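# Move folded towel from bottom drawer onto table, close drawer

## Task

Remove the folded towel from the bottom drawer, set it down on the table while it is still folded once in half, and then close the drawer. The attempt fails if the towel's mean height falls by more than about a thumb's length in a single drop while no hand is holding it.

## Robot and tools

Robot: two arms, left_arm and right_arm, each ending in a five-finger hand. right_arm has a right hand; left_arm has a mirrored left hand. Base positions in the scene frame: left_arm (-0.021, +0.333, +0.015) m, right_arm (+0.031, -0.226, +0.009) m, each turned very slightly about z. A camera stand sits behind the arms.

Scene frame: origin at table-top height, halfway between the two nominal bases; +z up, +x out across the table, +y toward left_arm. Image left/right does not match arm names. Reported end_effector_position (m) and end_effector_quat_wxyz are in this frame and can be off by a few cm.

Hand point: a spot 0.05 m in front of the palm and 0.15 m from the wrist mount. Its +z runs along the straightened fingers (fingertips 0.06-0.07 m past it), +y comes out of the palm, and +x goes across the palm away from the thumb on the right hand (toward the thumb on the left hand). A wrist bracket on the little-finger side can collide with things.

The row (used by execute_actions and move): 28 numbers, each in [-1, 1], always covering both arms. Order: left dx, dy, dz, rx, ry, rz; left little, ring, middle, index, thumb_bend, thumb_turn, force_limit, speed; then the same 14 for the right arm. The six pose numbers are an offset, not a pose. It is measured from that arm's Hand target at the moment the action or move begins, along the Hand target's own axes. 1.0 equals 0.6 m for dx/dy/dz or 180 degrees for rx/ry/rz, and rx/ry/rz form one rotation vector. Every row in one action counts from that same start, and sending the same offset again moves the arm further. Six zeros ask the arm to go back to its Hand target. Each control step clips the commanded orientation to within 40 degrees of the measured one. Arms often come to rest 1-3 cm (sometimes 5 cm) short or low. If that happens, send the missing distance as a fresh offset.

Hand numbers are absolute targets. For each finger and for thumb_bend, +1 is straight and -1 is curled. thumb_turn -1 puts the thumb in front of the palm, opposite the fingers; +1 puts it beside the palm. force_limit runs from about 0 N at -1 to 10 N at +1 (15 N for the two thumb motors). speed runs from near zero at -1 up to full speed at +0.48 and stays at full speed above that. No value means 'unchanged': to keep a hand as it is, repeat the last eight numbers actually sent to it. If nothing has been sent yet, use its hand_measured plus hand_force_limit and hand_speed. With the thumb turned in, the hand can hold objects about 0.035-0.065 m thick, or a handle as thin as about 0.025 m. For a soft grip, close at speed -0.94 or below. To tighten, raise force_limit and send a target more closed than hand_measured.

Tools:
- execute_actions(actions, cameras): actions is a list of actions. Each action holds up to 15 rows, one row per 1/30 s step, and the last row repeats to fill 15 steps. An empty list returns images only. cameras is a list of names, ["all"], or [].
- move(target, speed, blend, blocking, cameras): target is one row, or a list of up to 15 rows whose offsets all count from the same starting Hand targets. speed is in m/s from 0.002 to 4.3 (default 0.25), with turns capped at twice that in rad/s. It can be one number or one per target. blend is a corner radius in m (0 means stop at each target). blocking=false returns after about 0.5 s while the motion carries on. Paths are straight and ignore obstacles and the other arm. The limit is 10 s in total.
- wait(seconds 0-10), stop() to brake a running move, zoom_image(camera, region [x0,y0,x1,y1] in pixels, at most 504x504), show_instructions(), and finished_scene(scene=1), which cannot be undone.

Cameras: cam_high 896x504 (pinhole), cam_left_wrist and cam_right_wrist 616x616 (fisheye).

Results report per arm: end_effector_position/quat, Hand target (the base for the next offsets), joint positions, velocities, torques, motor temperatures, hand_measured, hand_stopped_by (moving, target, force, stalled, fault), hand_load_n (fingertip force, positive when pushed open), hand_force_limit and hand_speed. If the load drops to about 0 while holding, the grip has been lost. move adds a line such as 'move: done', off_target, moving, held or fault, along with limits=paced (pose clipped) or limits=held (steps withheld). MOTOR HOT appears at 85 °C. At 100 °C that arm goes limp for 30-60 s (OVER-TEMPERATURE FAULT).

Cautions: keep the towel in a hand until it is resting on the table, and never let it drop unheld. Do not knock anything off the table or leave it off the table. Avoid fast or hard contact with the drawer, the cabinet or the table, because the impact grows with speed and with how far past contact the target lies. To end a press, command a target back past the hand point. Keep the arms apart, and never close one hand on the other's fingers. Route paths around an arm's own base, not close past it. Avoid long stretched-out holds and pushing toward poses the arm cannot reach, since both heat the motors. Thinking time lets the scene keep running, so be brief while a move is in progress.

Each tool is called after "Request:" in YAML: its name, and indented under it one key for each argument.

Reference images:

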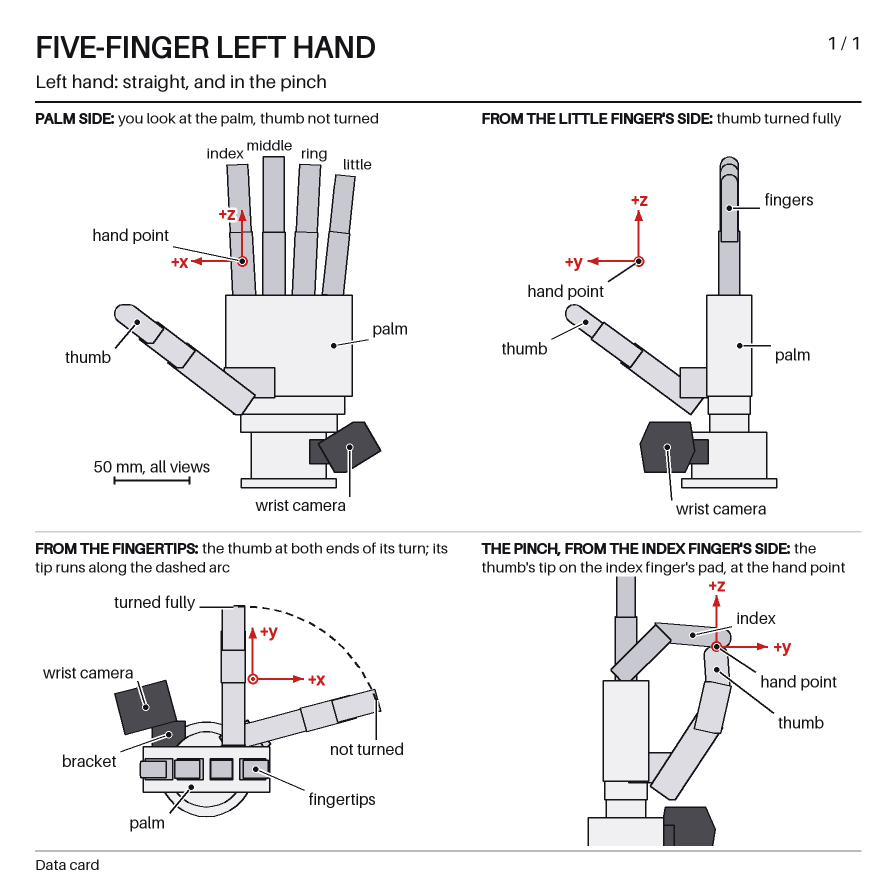

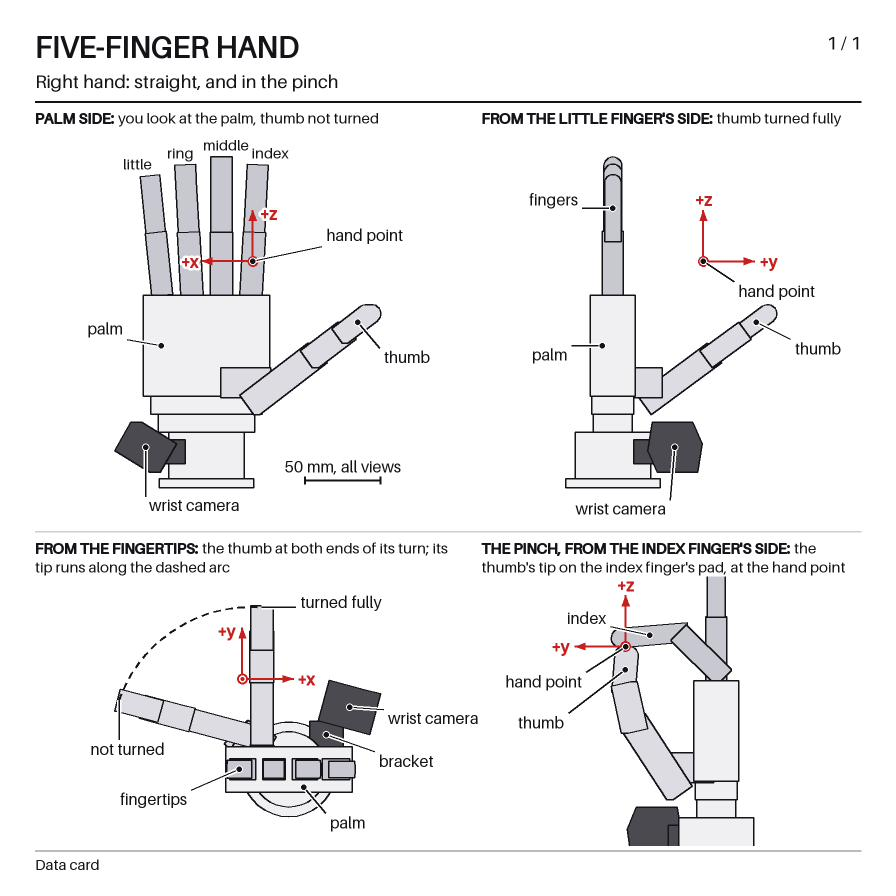

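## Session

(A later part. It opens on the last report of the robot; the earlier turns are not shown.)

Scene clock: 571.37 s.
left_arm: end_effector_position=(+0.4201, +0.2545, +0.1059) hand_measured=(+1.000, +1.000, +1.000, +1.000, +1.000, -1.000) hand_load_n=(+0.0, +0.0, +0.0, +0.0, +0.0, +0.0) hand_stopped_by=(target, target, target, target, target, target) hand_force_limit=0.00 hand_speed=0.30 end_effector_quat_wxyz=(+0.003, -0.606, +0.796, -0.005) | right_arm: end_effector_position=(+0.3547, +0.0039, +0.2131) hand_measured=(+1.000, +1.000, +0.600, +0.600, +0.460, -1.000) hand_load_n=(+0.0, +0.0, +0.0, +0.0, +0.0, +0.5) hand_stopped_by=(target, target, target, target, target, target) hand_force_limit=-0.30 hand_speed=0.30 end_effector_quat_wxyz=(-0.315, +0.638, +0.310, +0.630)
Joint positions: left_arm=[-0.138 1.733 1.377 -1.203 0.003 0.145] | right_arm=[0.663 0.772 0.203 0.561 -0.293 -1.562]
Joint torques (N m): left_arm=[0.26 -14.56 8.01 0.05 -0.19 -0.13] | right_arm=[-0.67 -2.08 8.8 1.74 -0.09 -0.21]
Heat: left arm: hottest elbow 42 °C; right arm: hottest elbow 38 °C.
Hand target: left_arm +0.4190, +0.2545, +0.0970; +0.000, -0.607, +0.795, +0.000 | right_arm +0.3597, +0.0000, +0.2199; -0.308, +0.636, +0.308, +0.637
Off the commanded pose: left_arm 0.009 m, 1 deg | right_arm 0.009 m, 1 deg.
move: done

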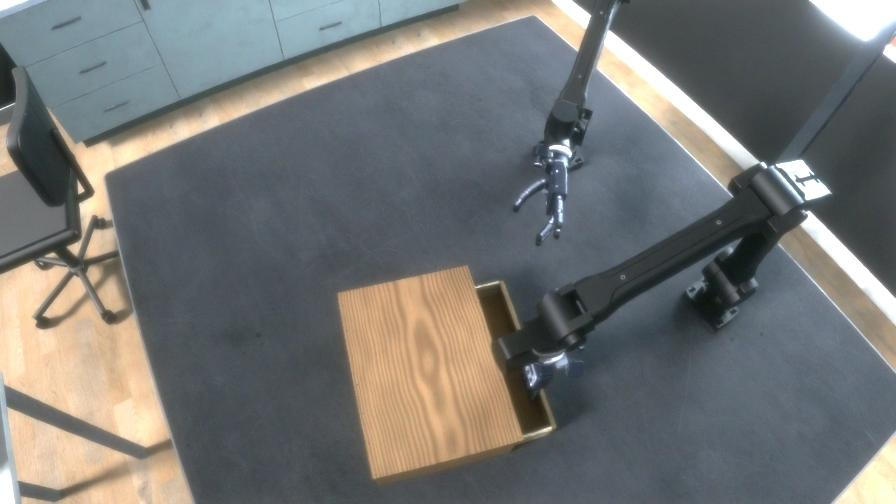

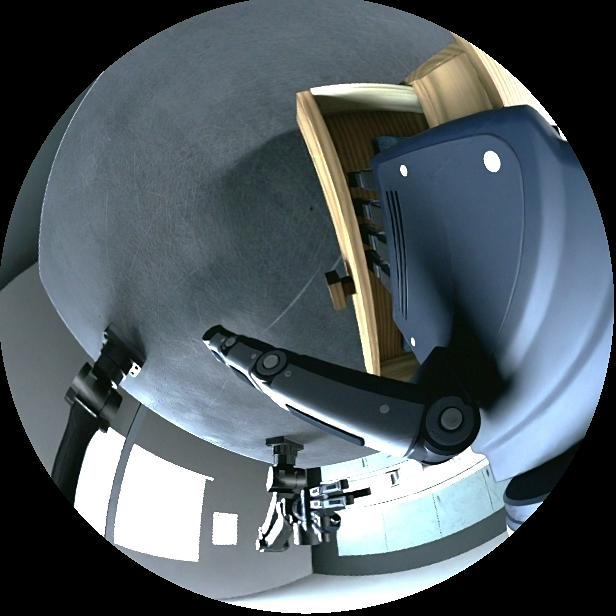

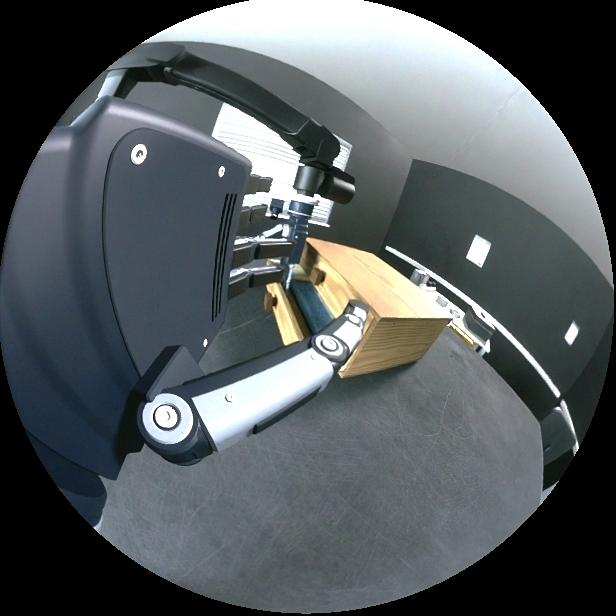

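Request:
move:
  target: [0,0.2083,0,0,0,0,1,1,1,1,1,-1,0,0.3, 0,0,0,0,0,0,1,1,0.6,0.6,0.46,-1,-0.3,0.3]
  speed: 0.08
  cameras: ["all"]

Scene clock: 577.03 s.
left_arm: end_effector_position=(+0.3081, +0.2807, +0.0962) hand_measured=(+1.000, +1.000, +1.000, +1.000, +1.000, -1.000) hand_load_n=(+0.0, +0.0, +0.0, +0.5, +0.0, +0.5) hand_stopped_by=(target, target, target, target, target, target) hand_force_limit=0.00 hand_speed=0.30 end_effector_quat_wxyz=(+0.003, -0.610, +0.792, -0.006) | right_arm: end_effector_position=(+0.3547, +0.0039, +0.2131) hand_measured=(+1.000, +1.000, +0.600, +0.600, +0.460, -1.000) hand_load_n=(+0.0, +0.0, +0.0, +0.0, +0.0, +0.0) hand_stopped_by=(target, target, target, target, target, target) hand_force_limit=-0.30 hand_speed=0.30 end_effector_quat_wxyz=(-0.315, +0.638, +0.310, +0.630)
Joint positions: left_arm=[-0.106 1.462 1.019 -1.115 0.004 0.167] | right_arm=[0.663 0.772 0.203 0.561 -0.293 -1.562]
Joint torques (N m): left_arm=[1.61 -11.28 6.79 -0.59 -0.23 0.09] | right_arm=[-0.79 -1.96 8.64 1.7 -0.1 -0.21]
Heat: left arm: hottest elbow 42 °C; right arm: hottest elbow 38 °C.
Hand target: left_arm +0.2983, +0.2874, +0.0971; -0.001, -0.607, +0.795, +0.000 | right_arm +0.3597, +0.0000, +0.2199; -0.308, +0.636, +0.308, +0.637
Off the commanded pose: left_arm 0.012 m, 1 deg | right_arm 0.009 m, 1 deg.
move: off_target (left_arm)

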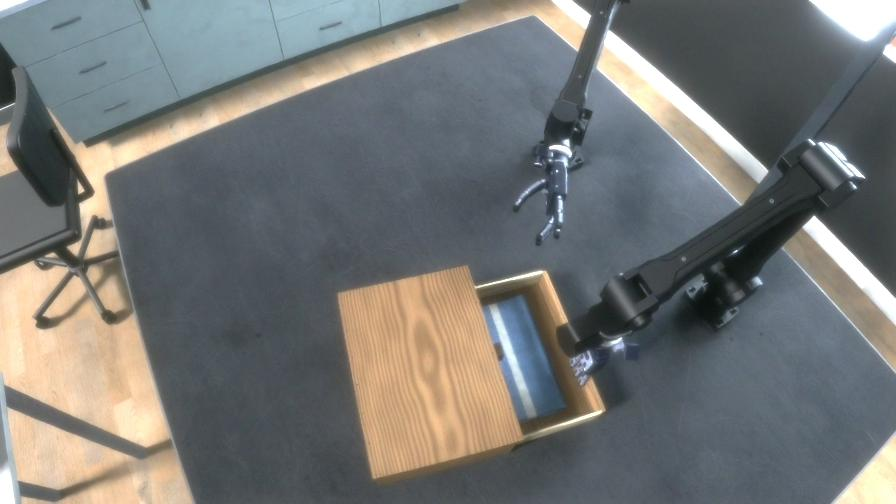

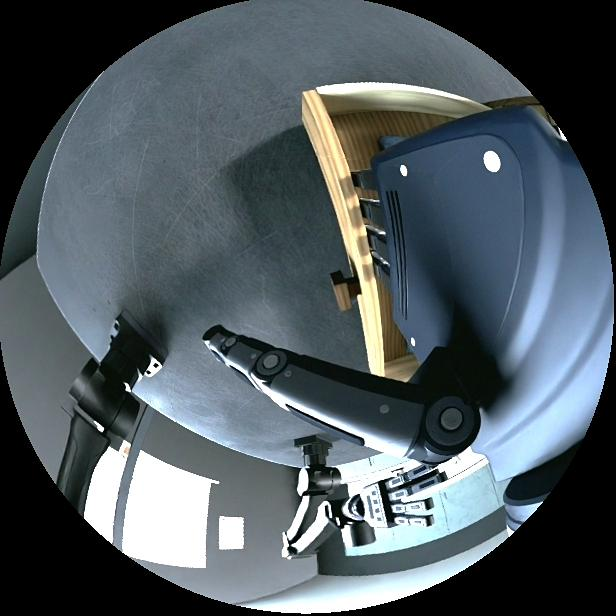

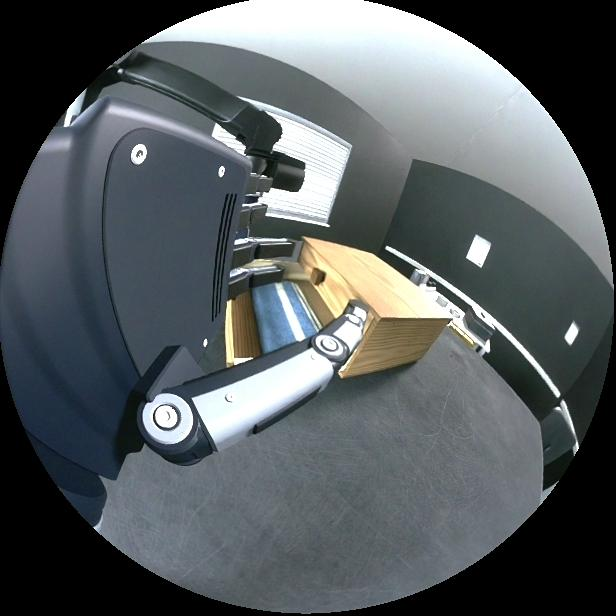

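Request:
zoom_image:
  camera: "cam_high"
  region: [460, 250, 640, 450]

Request:
zoom_image:
  camera: "cam_right_wrist"
  region: [200, 210, 400, 390]

Scaled by 2.520.

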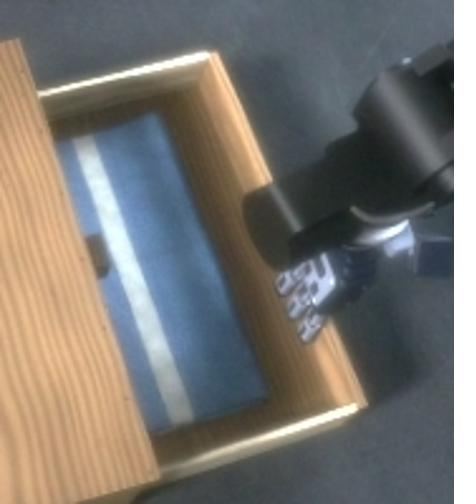

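Scaled by 2.520 from the camera's 616x616 image, which has a finer 880x880 frame.

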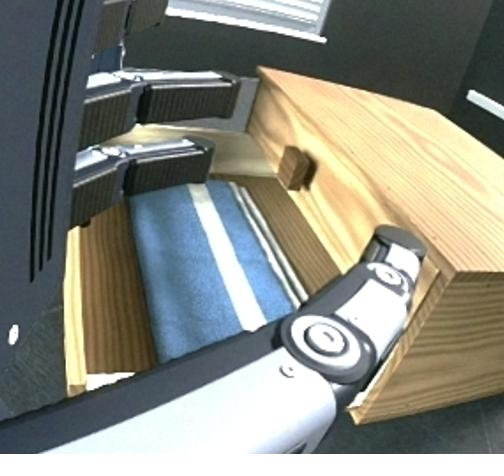

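Request:
move:
  target:
    - [0,-0.025,0,0,0,0,1,1,1,1,1,-1,0,0.3, 0,0,0,0,0,0,1,1,0.6,0.6,0.46,-1,-0.3,0.3]
    - [0,-0.025,-0.25,0,0,0,1,1,1,1,1,-1,0,0.3, 0.033,0,0,-0.4431,0.1362,0.5435,0.7,0.7,0.4,0.4,0.6,-1,-0.3,0.3]
    - [-0.019,-0.2336,-0.1548,0.289,-0.002,-0.004,0.7,0.7,0.4,0.4,0.6,-1,0,0.3, -0.05,-0.0446,0.2117,-0.4431,0.1362,0.5435,0.7,0.7,0.4,0.4,0.6,-1,-0.3,0.3]
  speed: [0.1,0.3,0.25]
  blend: [0.005,0,0]
  cameras: ["all"]

Scene clock: 667.93 s.
left_arm: end_effector_position=(+0.4371, +0.2592, +0.1864) hand_measured=(+0.700, +0.700, +0.400, +0.400, +0.600, -1.000) hand_load_n=(+0.0, +0.0, +0.0, +0.0, +0.0, +0.0) hand_stopped_by=(target, target, target, target, target, target) hand_force_limit=0.00 hand_speed=0.30 end_effector_quat_wxyz=(+0.263, -0.549, +0.717, -0.340) | right_arm: end_effector_position=(+0.4054, +0.0909, +0.1659) hand_measured=(+0.700, +0.700, +0.400, +0.400, +0.600, -1.000) hand_load_n=(+0.0, +0.0, +0.0, +0.0, +0.0, +0.5) hand_stopped_by=(target, target, target, target, target, target) hand_force_limit=-0.30 hand_speed=0.30 end_effector_quat_wxyz=(+0.235, -0.563, +0.708, -0.355)
Joint positions: left_arm=[-0.055 1.17 0.858 -0.382 0.169 0.144] | right_arm=[0.936 1.405 1.09 -0.852 0.805 0.949]
Joint torques (N m): left_arm=[1.61 -8.94 9.33 1.69 0.13 -0.14] | right_arm=[1.44 -8.47 12.46 1.51 0.81 0.04]
Motor temperatures (°C): left_arm=[32 32 41 32 31 31] | right_arm=[33 31 40 33 32 29]
Heat: left arm: hottest elbow 41 °C; right arm: hottest elbow 40 °C.
Hand target: left_arm +0.4366, +0.2615, +0.1898; +0.268, -0.551, +0.711, -0.346 | right_arm +0.4174, +0.1162, +0.1900; +0.268, -0.550, +0.711, -0.347
Off the commanded pose: left_arm 0.004 m, 1 deg | right_arm 0.037 m, 4 deg.
move: off_target (right_arm); target 2's new numbers were sent with right_arm's hand 0.031 m and 3 deg from that target

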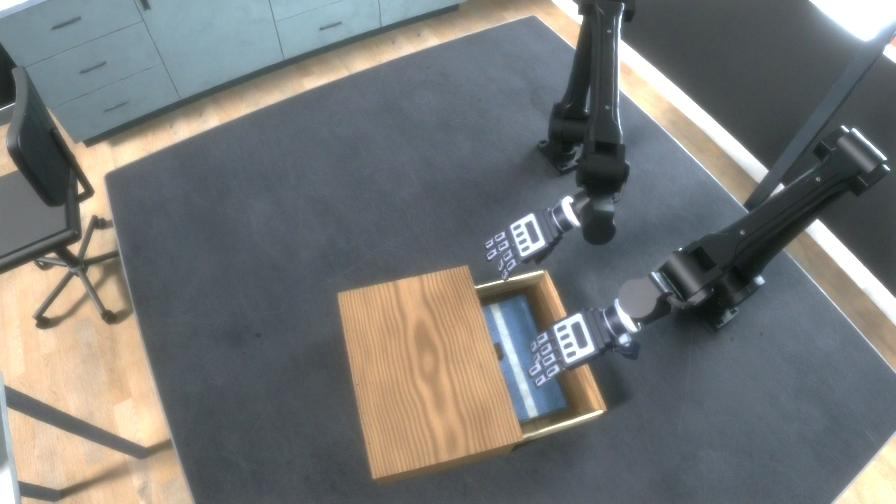

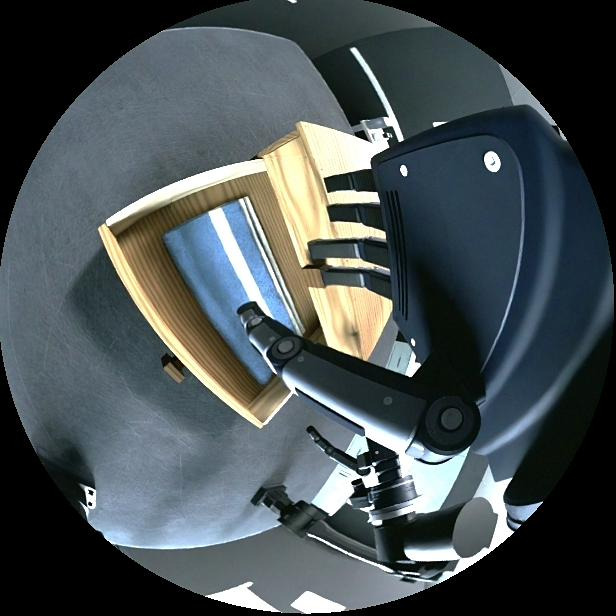

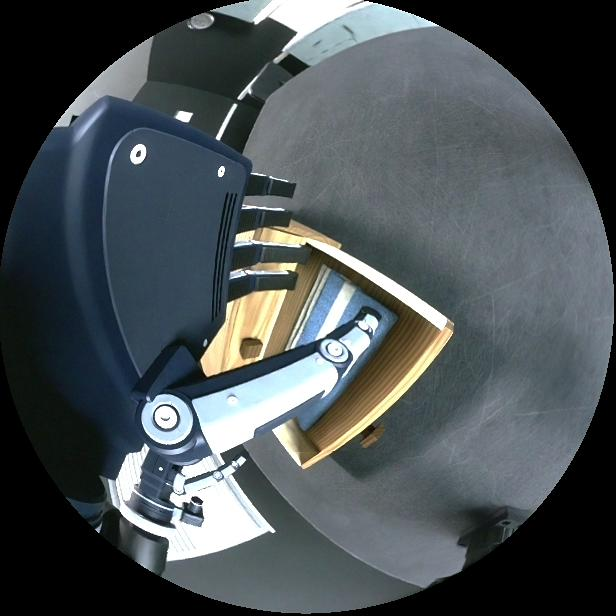

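Request:
zoom_image:
  camera: "cam_high"
  region: [460, 190, 660, 420]

Request:
zoom_image:
  camera: "cam_left_wrist"
  region: [90, 110, 420, 440]

Request:
zoom_image:
  camera: "cam_right_wrist"
  region: [190, 160, 470, 480]

Scaled by 2.191.

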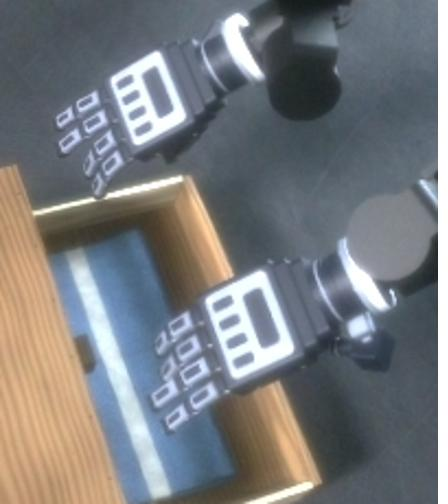

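Scaled by 1.527 from the camera's 616x616 image, which has a finer 880x880 frame.

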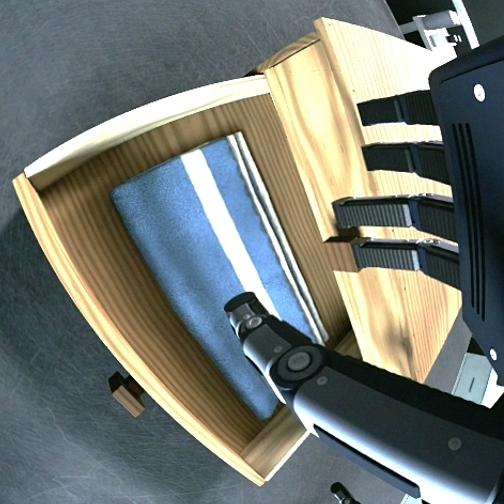

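Scaled by 1.575 from the camera's 616x616 image, which has a finer 880x880 frame.

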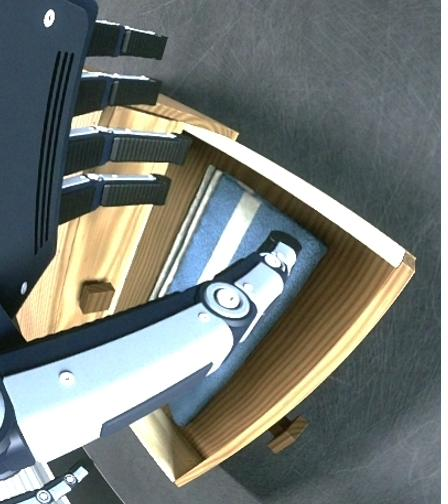

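Request:
move:
  target: [0,0.1523,0.1191,0,0,0,0.7,0.7,0.4,0.4,0.6,-1,0,0.3, -0.0751,0.1256,0.0965,0,0,0,0.7,0.7,0.4,0.4,0.6,-1,-0.3,0.3]
  speed: 0.12
  cameras: ["all"]

Request:
zoom_image:
  camera: "cam_left_wrist"
  region: [90, 110, 420, 440]

Request:
zoom_image:
  camera: "cam_right_wrist"
  region: [190, 160, 490, 480]

Request:
zoom_image:
  camera: "cam_high"
  region: [460, 190, 660, 420]

Scene clock: 696.47 s.
left_arm: end_effector_position=(+0.4367, +0.2592, +0.0790) hand_measured=(+0.700, +0.700, +0.400, +0.400, +0.600, -1.000) hand_load_n=(+0.0, +0.0, +0.0, +0.0, +0.0, +0.0) hand_stopped_by=(target, target, target, target, target, target) hand_force_limit=0.00 hand_speed=0.30 end_effector_quat_wxyz=(+0.270, -0.545, +0.714, -0.346) | right_arm: end_effector_position=(+0.4235, +0.1418, +0.0842) hand_measured=(+0.700, +0.700, +0.400, +0.400, +0.600, -1.000) hand_load_n=(+0.0, -0.5, +0.0, +0.0, +0.0, +0.0) hand_stopped_by=(target, target, target, target, target, target) hand_force_limit=-0.30 hand_speed=0.30 end_effector_quat_wxyz=(+0.247, -0.558, +0.710, -0.353)
Joint positions: left_arm=[-0.055 1.325 0.657 -0.005 0.169 0.144] | right_arm=[0.975 1.616 1.09 -0.652 0.822 1]
Joint torques (N m): left_arm=[0.62 -7.41 8.18 1.85 0.12 -0.14] | right_arm=[1.67 -10.99 9.14 1.52 0.82 0.03]
Heat: left arm: hottest elbow 42 °C; right arm: hottest elbow 42 °C.
Hand target: left_arm +0.4366, +0.2615, +0.0738; +0.268, -0.551, +0.711, -0.346 | right_arm +0.4280, +0.1598, +0.0950; +0.268, -0.550, +0.711, -0.347
Off the commanded pose: left_arm 0.006 m, 1 deg | right_arm 0.022 m, 3 deg.
move: off_target (right_arm)

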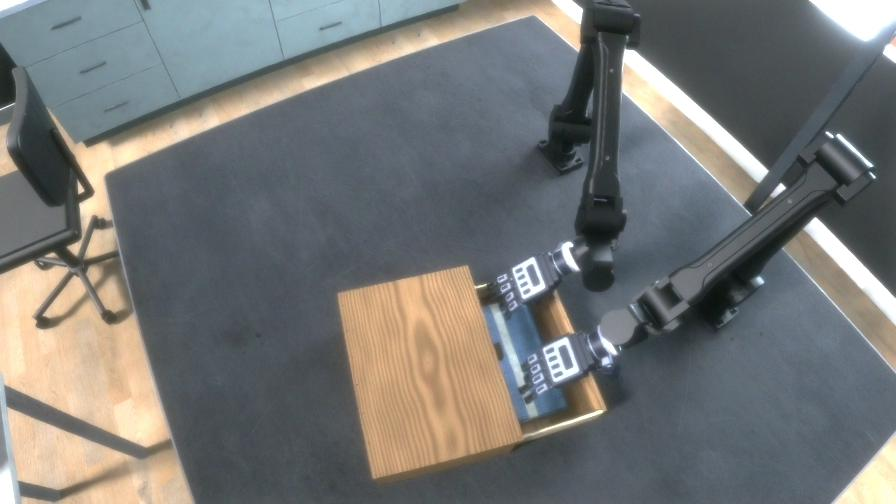

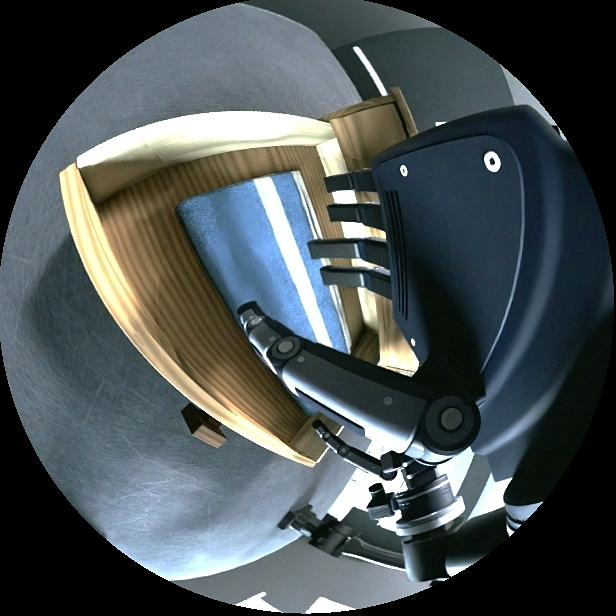

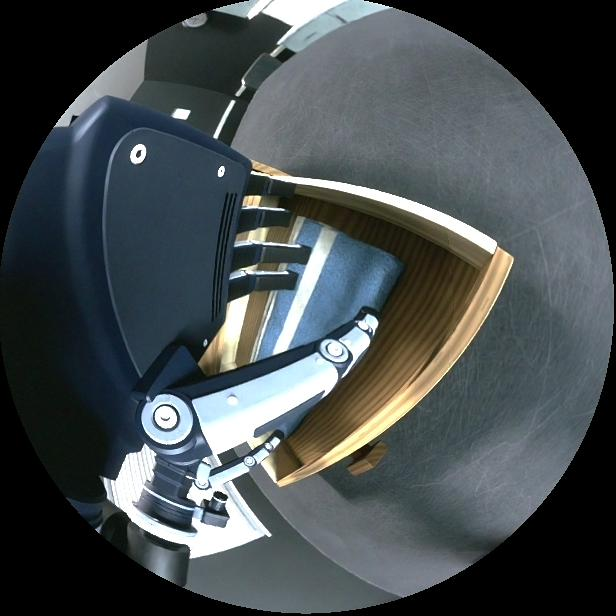

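Scaled by 1.527 from the camera's 616x616 image, which has a finer 880x880 frame.

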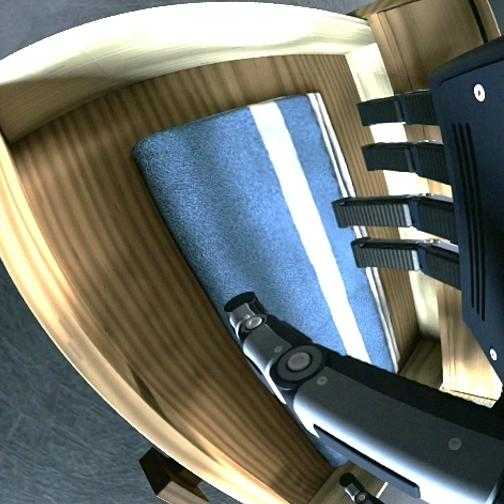

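Scaled by 1.575 from the camera's 616x616 image, which has a finer 880x880 frame.

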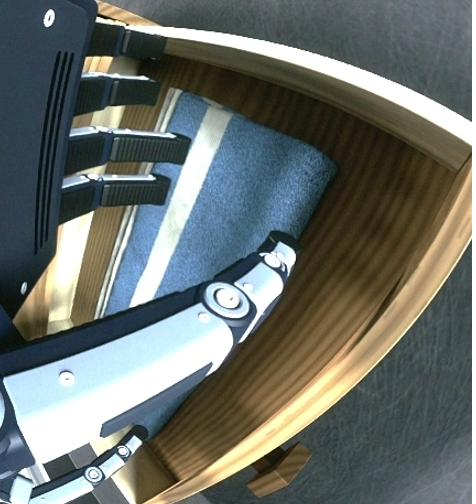

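Scaled by 2.191.

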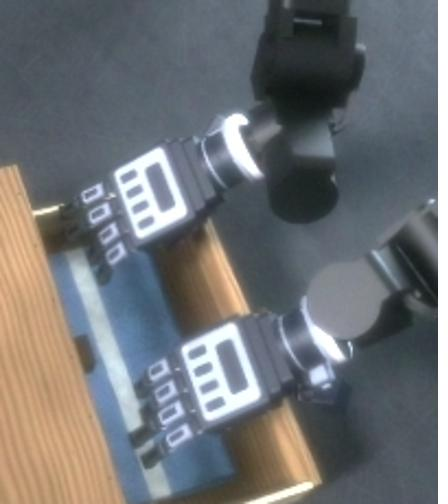

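Request:
move:
  target: [0,0.0313,0.0244,0,0,0,0.7,0.7,0.7,0.7,0.7,-1,0,0.3, 0,0.0368,0.0287,0,0,0,0.7,0.7,0.7,0.7,0.7,-1,0,0.3]
  speed: 0.08
  cameras: ["all"]

Request:
zoom_image:
  camera: "cam_left_wrist"
  region: [150, 150, 420, 420]

Request:
zoom_image:
  camera: "cam_right_wrist"
  region: [200, 170, 460, 430]

Scene clock: 722.53 s.
left_arm: end_effector_position=(+0.4377, +0.2591, +0.0562) hand_measured=(+0.700, +0.700, +0.700, +0.700, +0.700, -1.000) hand_load_n=(+0.0, +0.0, +0.0, +0.0, +0.0, +0.0) hand_stopped_by=(target, target, target, target, target, target) hand_force_limit=0.00 hand_speed=0.30 end_effector_quat_wxyz=(+0.271, -0.545, +0.714, -0.347) | right_arm: end_effector_position=(+0.4327, +0.1542, +0.0718) hand_measured=(+0.700, +0.700, +0.700, +0.700, +0.700, -1.000) hand_load_n=(+0.0, -0.5, +0.0, +0.0, +0.0, +0.0) hand_stopped_by=(target, target, target, target, target, target) hand_force_limit=0.00 hand_speed=0.30 end_effector_quat_wxyz=(+0.263, -0.549, +0.712, -0.348)
Joint positions: left_arm=[-0.055 1.38 0.628 0.08 0.169 0.144] | right_arm=[0.975 1.655 1.09 -0.577 0.822 1.002]
Joint torques (N m): left_arm=[1.03 -7.82 7.53 1.58 0.14 -0.15] | right_arm=[1.79 -11.16 6.27 1.5 0.8 0.02]
Heat: left arm: hottest elbow 41 °C; right arm: hottest elbow 41 °C.
Hand target: left_arm +0.4366, +0.2614, +0.0500; +0.268, -0.551, +0.711, -0.346 | right_arm +0.4279, +0.1599, +0.0668; +0.267, -0.550, +0.711, -0.347
Off the commanded pose: left_arm 0.007 m, 1 deg | right_arm 0.009 m, 1 deg.
move: done

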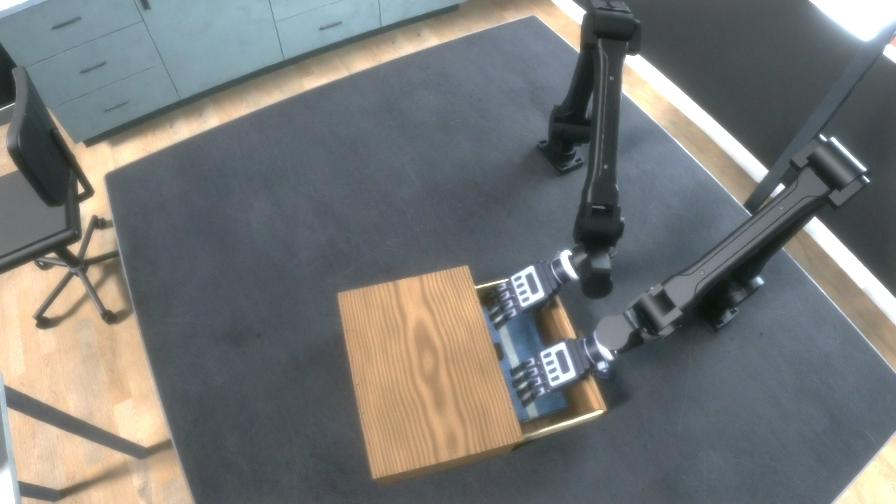

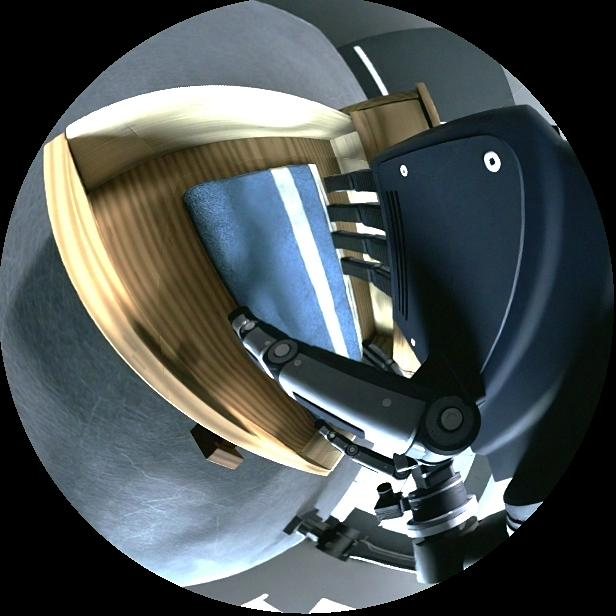

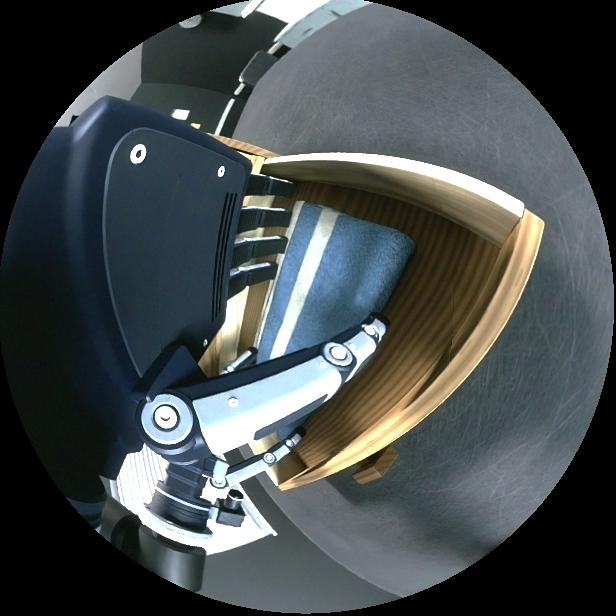

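Scaled by 1.867 from the camera's 616x616 image, which has a finer 880x880 frame.

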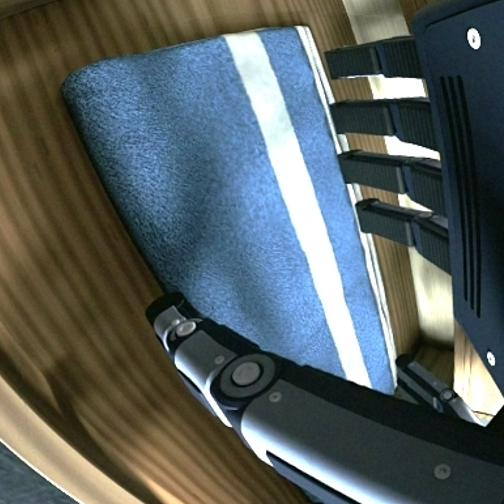

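Scaled by 1.938 from the camera's 616x616 image, which has a finer 880x880 frame.

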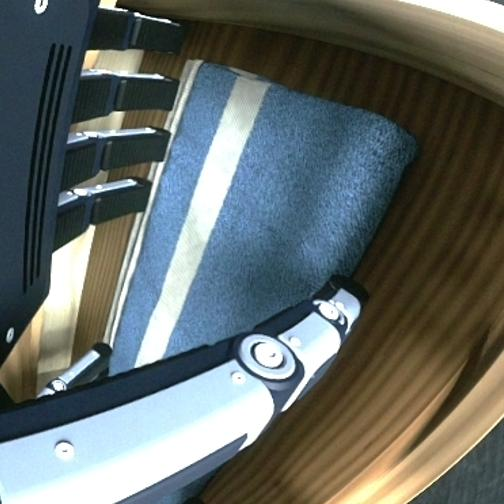

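Request:
move:
  target: [0,0.0184,0.0144,0,0,0,0.7,0.7,0.7,0.7,0.7,-1,0,0.3, 0,0.0332,0.0172,0,0,0,0.7,0.7,0.7,0.7,0.7,-1,0,0.3]
  speed: 0.05
  cameras: ["all"]

Request:
zoom_image:
  camera: "cam_left_wrist"
  region: [150, 150, 420, 420]

Request:
zoom_image:
  camera: "cam_right_wrist"
  region: [200, 170, 460, 430]

Scene clock: 735.40 s.
left_arm: end_effector_position=(+0.4386, +0.2591, +0.0433) hand_measured=(+0.700, +0.700, +0.700, +0.700, +0.700, -1.000) hand_load_n=(+0.0, +0.0, +0.0, -0.5, +0.0, +0.0) hand_stopped_by=(target, target, target, target, target, target) hand_force_limit=0.00 hand_speed=0.30 end_effector_quat_wxyz=(+0.272, -0.544, +0.713, -0.347) | right_arm: end_effector_position=(+0.4302, +0.1551, +0.0527) hand_measured=(+0.700, +0.700, +0.700, +0.700, +0.700, -1.000) hand_load_n=(+0.0, +0.0, +0.5, +0.0, +0.0, +0.0) hand_stopped_by=(target, target, target, target, target, target) hand_force_limit=0.00 hand_speed=0.30 end_effector_quat_wxyz=(+0.265, -0.548, +0.712, -0.350)
Joint positions: left_arm=[-0.055 1.414 0.614 0.132 0.169 0.144] | right_arm=[0.982 1.682 1.065 -0.527 0.83 1.012]
Joint torques (N m): left_arm=[1.26 -7.47 7.17 1.88 0.12 -0.12] | right_arm=[1.67 -10.7 6.01 1.66 0.61 0.06]
Heat: left arm: hottest elbow 41 °C; right arm: hottest elbow 40 °C.
Hand target: left_arm +0.4366, +0.2614, +0.0360; +0.268, -0.551, +0.711, -0.346 | right_arm +0.4238, +0.1610, +0.0448; +0.267, -0.550, +0.711, -0.347
Off the commanded pose: left_arm 0.008 m, 1 deg | right_arm 0.012 m, 1 deg.
move: off_target (right_arm)

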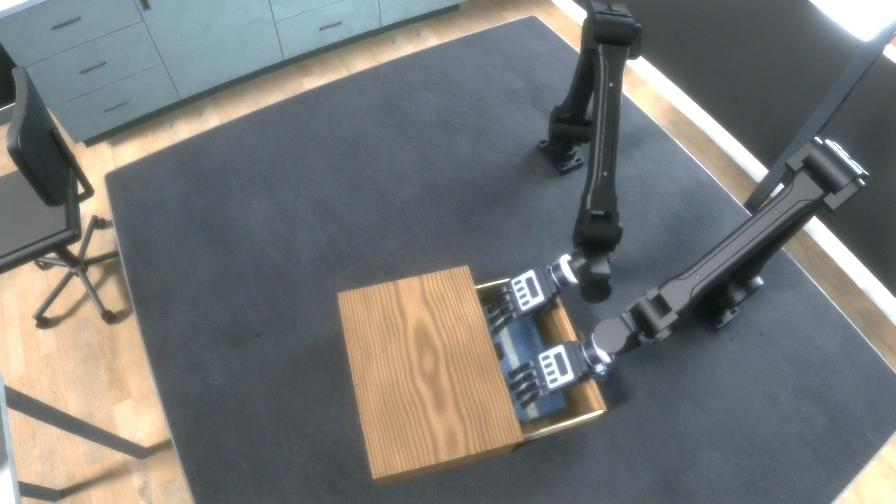

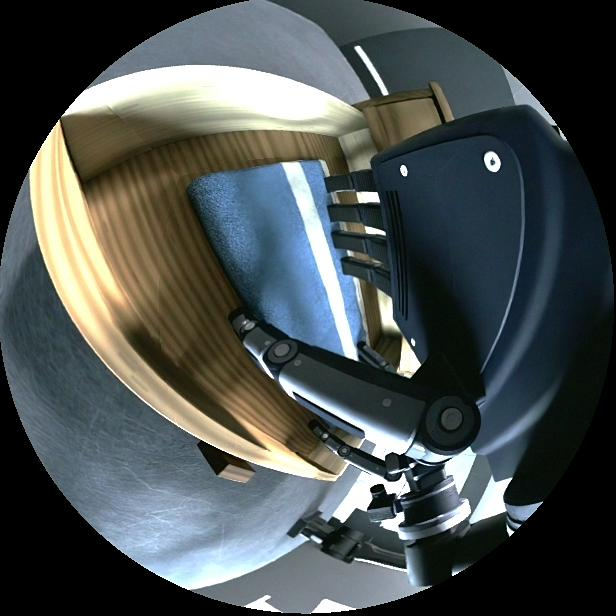

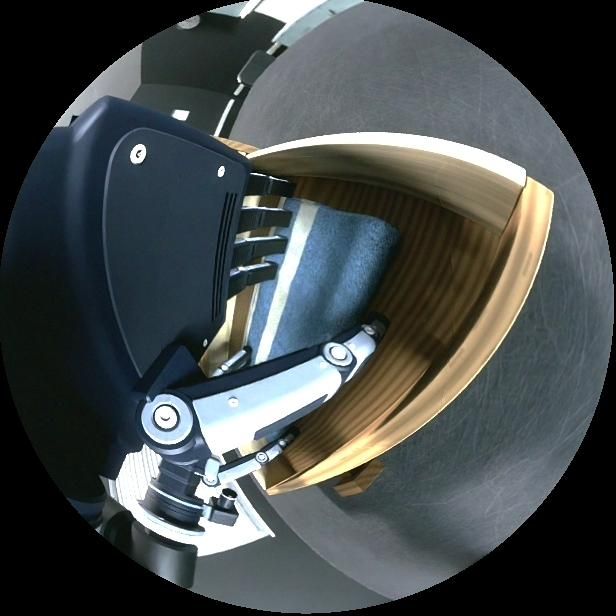

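Scaled by 1.867 from the camera's 616x616 image, which has a finer 880x880 frame.

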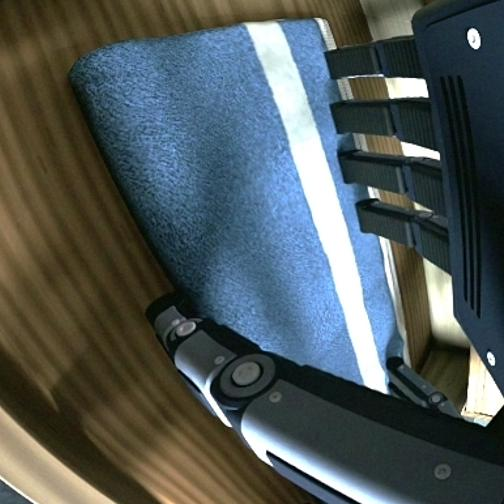

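Scaled by 1.938 from the camera's 616x616 image, which has a finer 880x880 frame.

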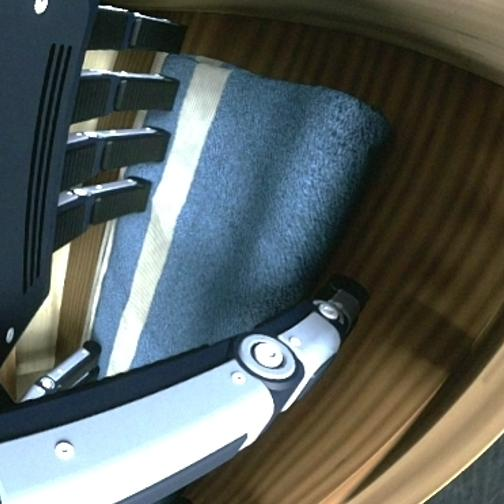

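Request:
move:
  target: [0,0.0118,0.0092,0,0,0,0.7,0.7,0.7,0.7,0.7,-1,0,0.3, 0,0.0118,0.0092,0,0,0,0.7,0.7,0.7,0.7,0.7,-1,0,0.3]
  speed: 0.04
  cameras: ["cam_left_wrist","cam_right_wrist"]

Request:
zoom_image:
  camera: "cam_left_wrist"
  region: [150, 150, 420, 420]

Request:
zoom_image:
  camera: "cam_right_wrist"
  region: [200, 170, 460, 430]

Scene clock: 740.93 s.
left_arm: end_effector_position=(+0.4421, +0.2588, +0.0407) hand_measured=(+0.700, +0.700, +0.700, +0.700, +0.700, -1.000) hand_load_n=(+0.0, +0.0, +0.0, +0.0, +0.0, +0.0) hand_stopped_by=(target, target, target, target, target, target) hand_force_limit=0.00 hand_speed=0.30 end_effector_quat_wxyz=(+0.277, -0.542, +0.711, -0.352) | right_arm: end_effector_position=(+0.4317, +0.1565, +0.0515) hand_measured=(+0.700, +0.700, +0.700, +0.700, +0.700, -1.000) hand_load_n=(+0.0, +0.0, +0.5, +0.0, +0.0, +0.0) hand_stopped_by=(target, target, target, target, target, target) hand_force_limit=0.00 hand_speed=0.30 end_effector_quat_wxyz=(+0.271, -0.544, +0.713, -0.350)
Joint positions: left_arm=[-0.055 1.429 0.609 0.168 0.169 0.144] | right_arm=[0.983 1.685 1.058 -0.504 0.835 1.012]
Joint torques (N m): left_arm=[1.08 -6.83 6.71 1.69 0.11 -0.16] | right_arm=[2.37 -10.17 5.65 1.65 0.42 0.03]
Heat: left arm: hottest elbow 41 °C; right arm: hottest elbow 39 °C.
Hand target: left_arm +0.4365, +0.2614, +0.0270; +0.268, -0.551, +0.711, -0.346 | right_arm +0.4238, +0.1610, +0.0359; +0.268, -0.550, +0.711, -0.347
Off the commanded pose: left_arm 0.015 m, 2 deg | right_arm 0.018 m, 1 deg.
move: off_target (left_arm, right_arm)
Images, in order (width x height): cam_left_wrist 616x616, cam_right_wrist 616x616.

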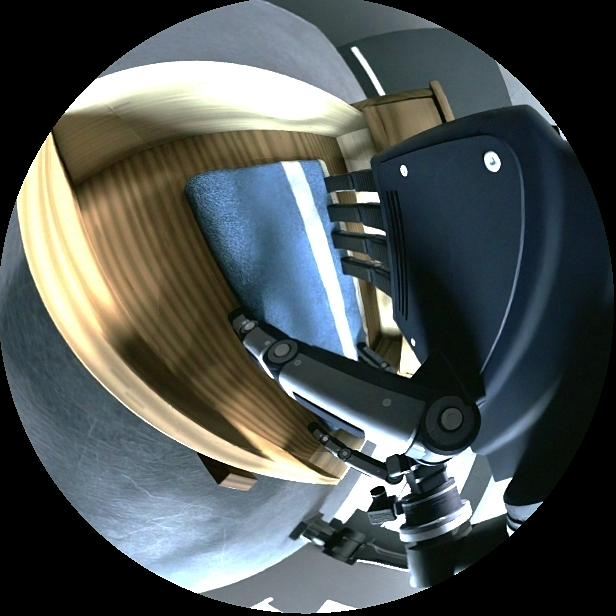

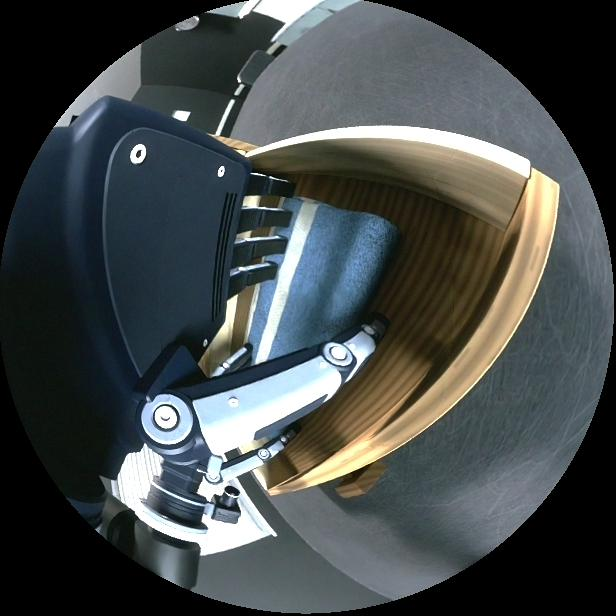

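Scaled by 1.867 from the camera's 616x616 image, which has a finer 880x880 frame.

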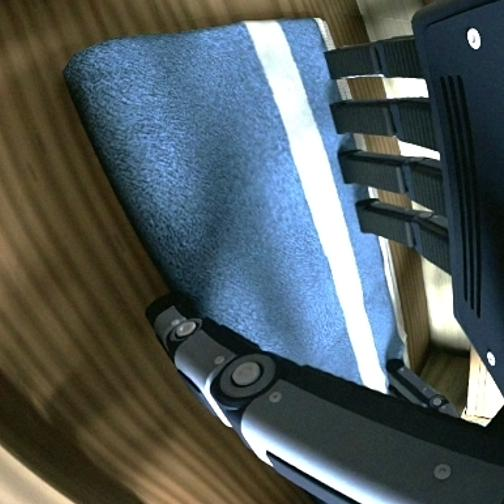

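Scaled by 1.938 from the camera's 616x616 image, which has a finer 880x880 frame.

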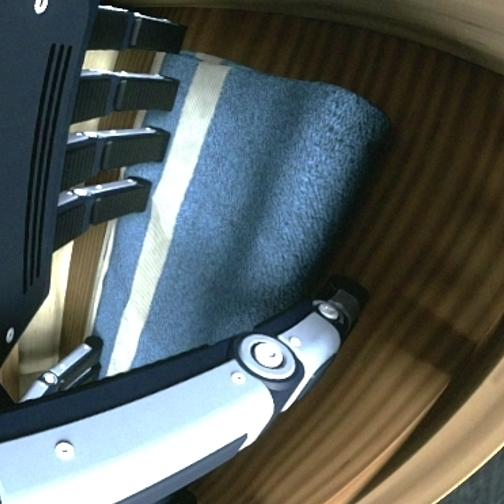

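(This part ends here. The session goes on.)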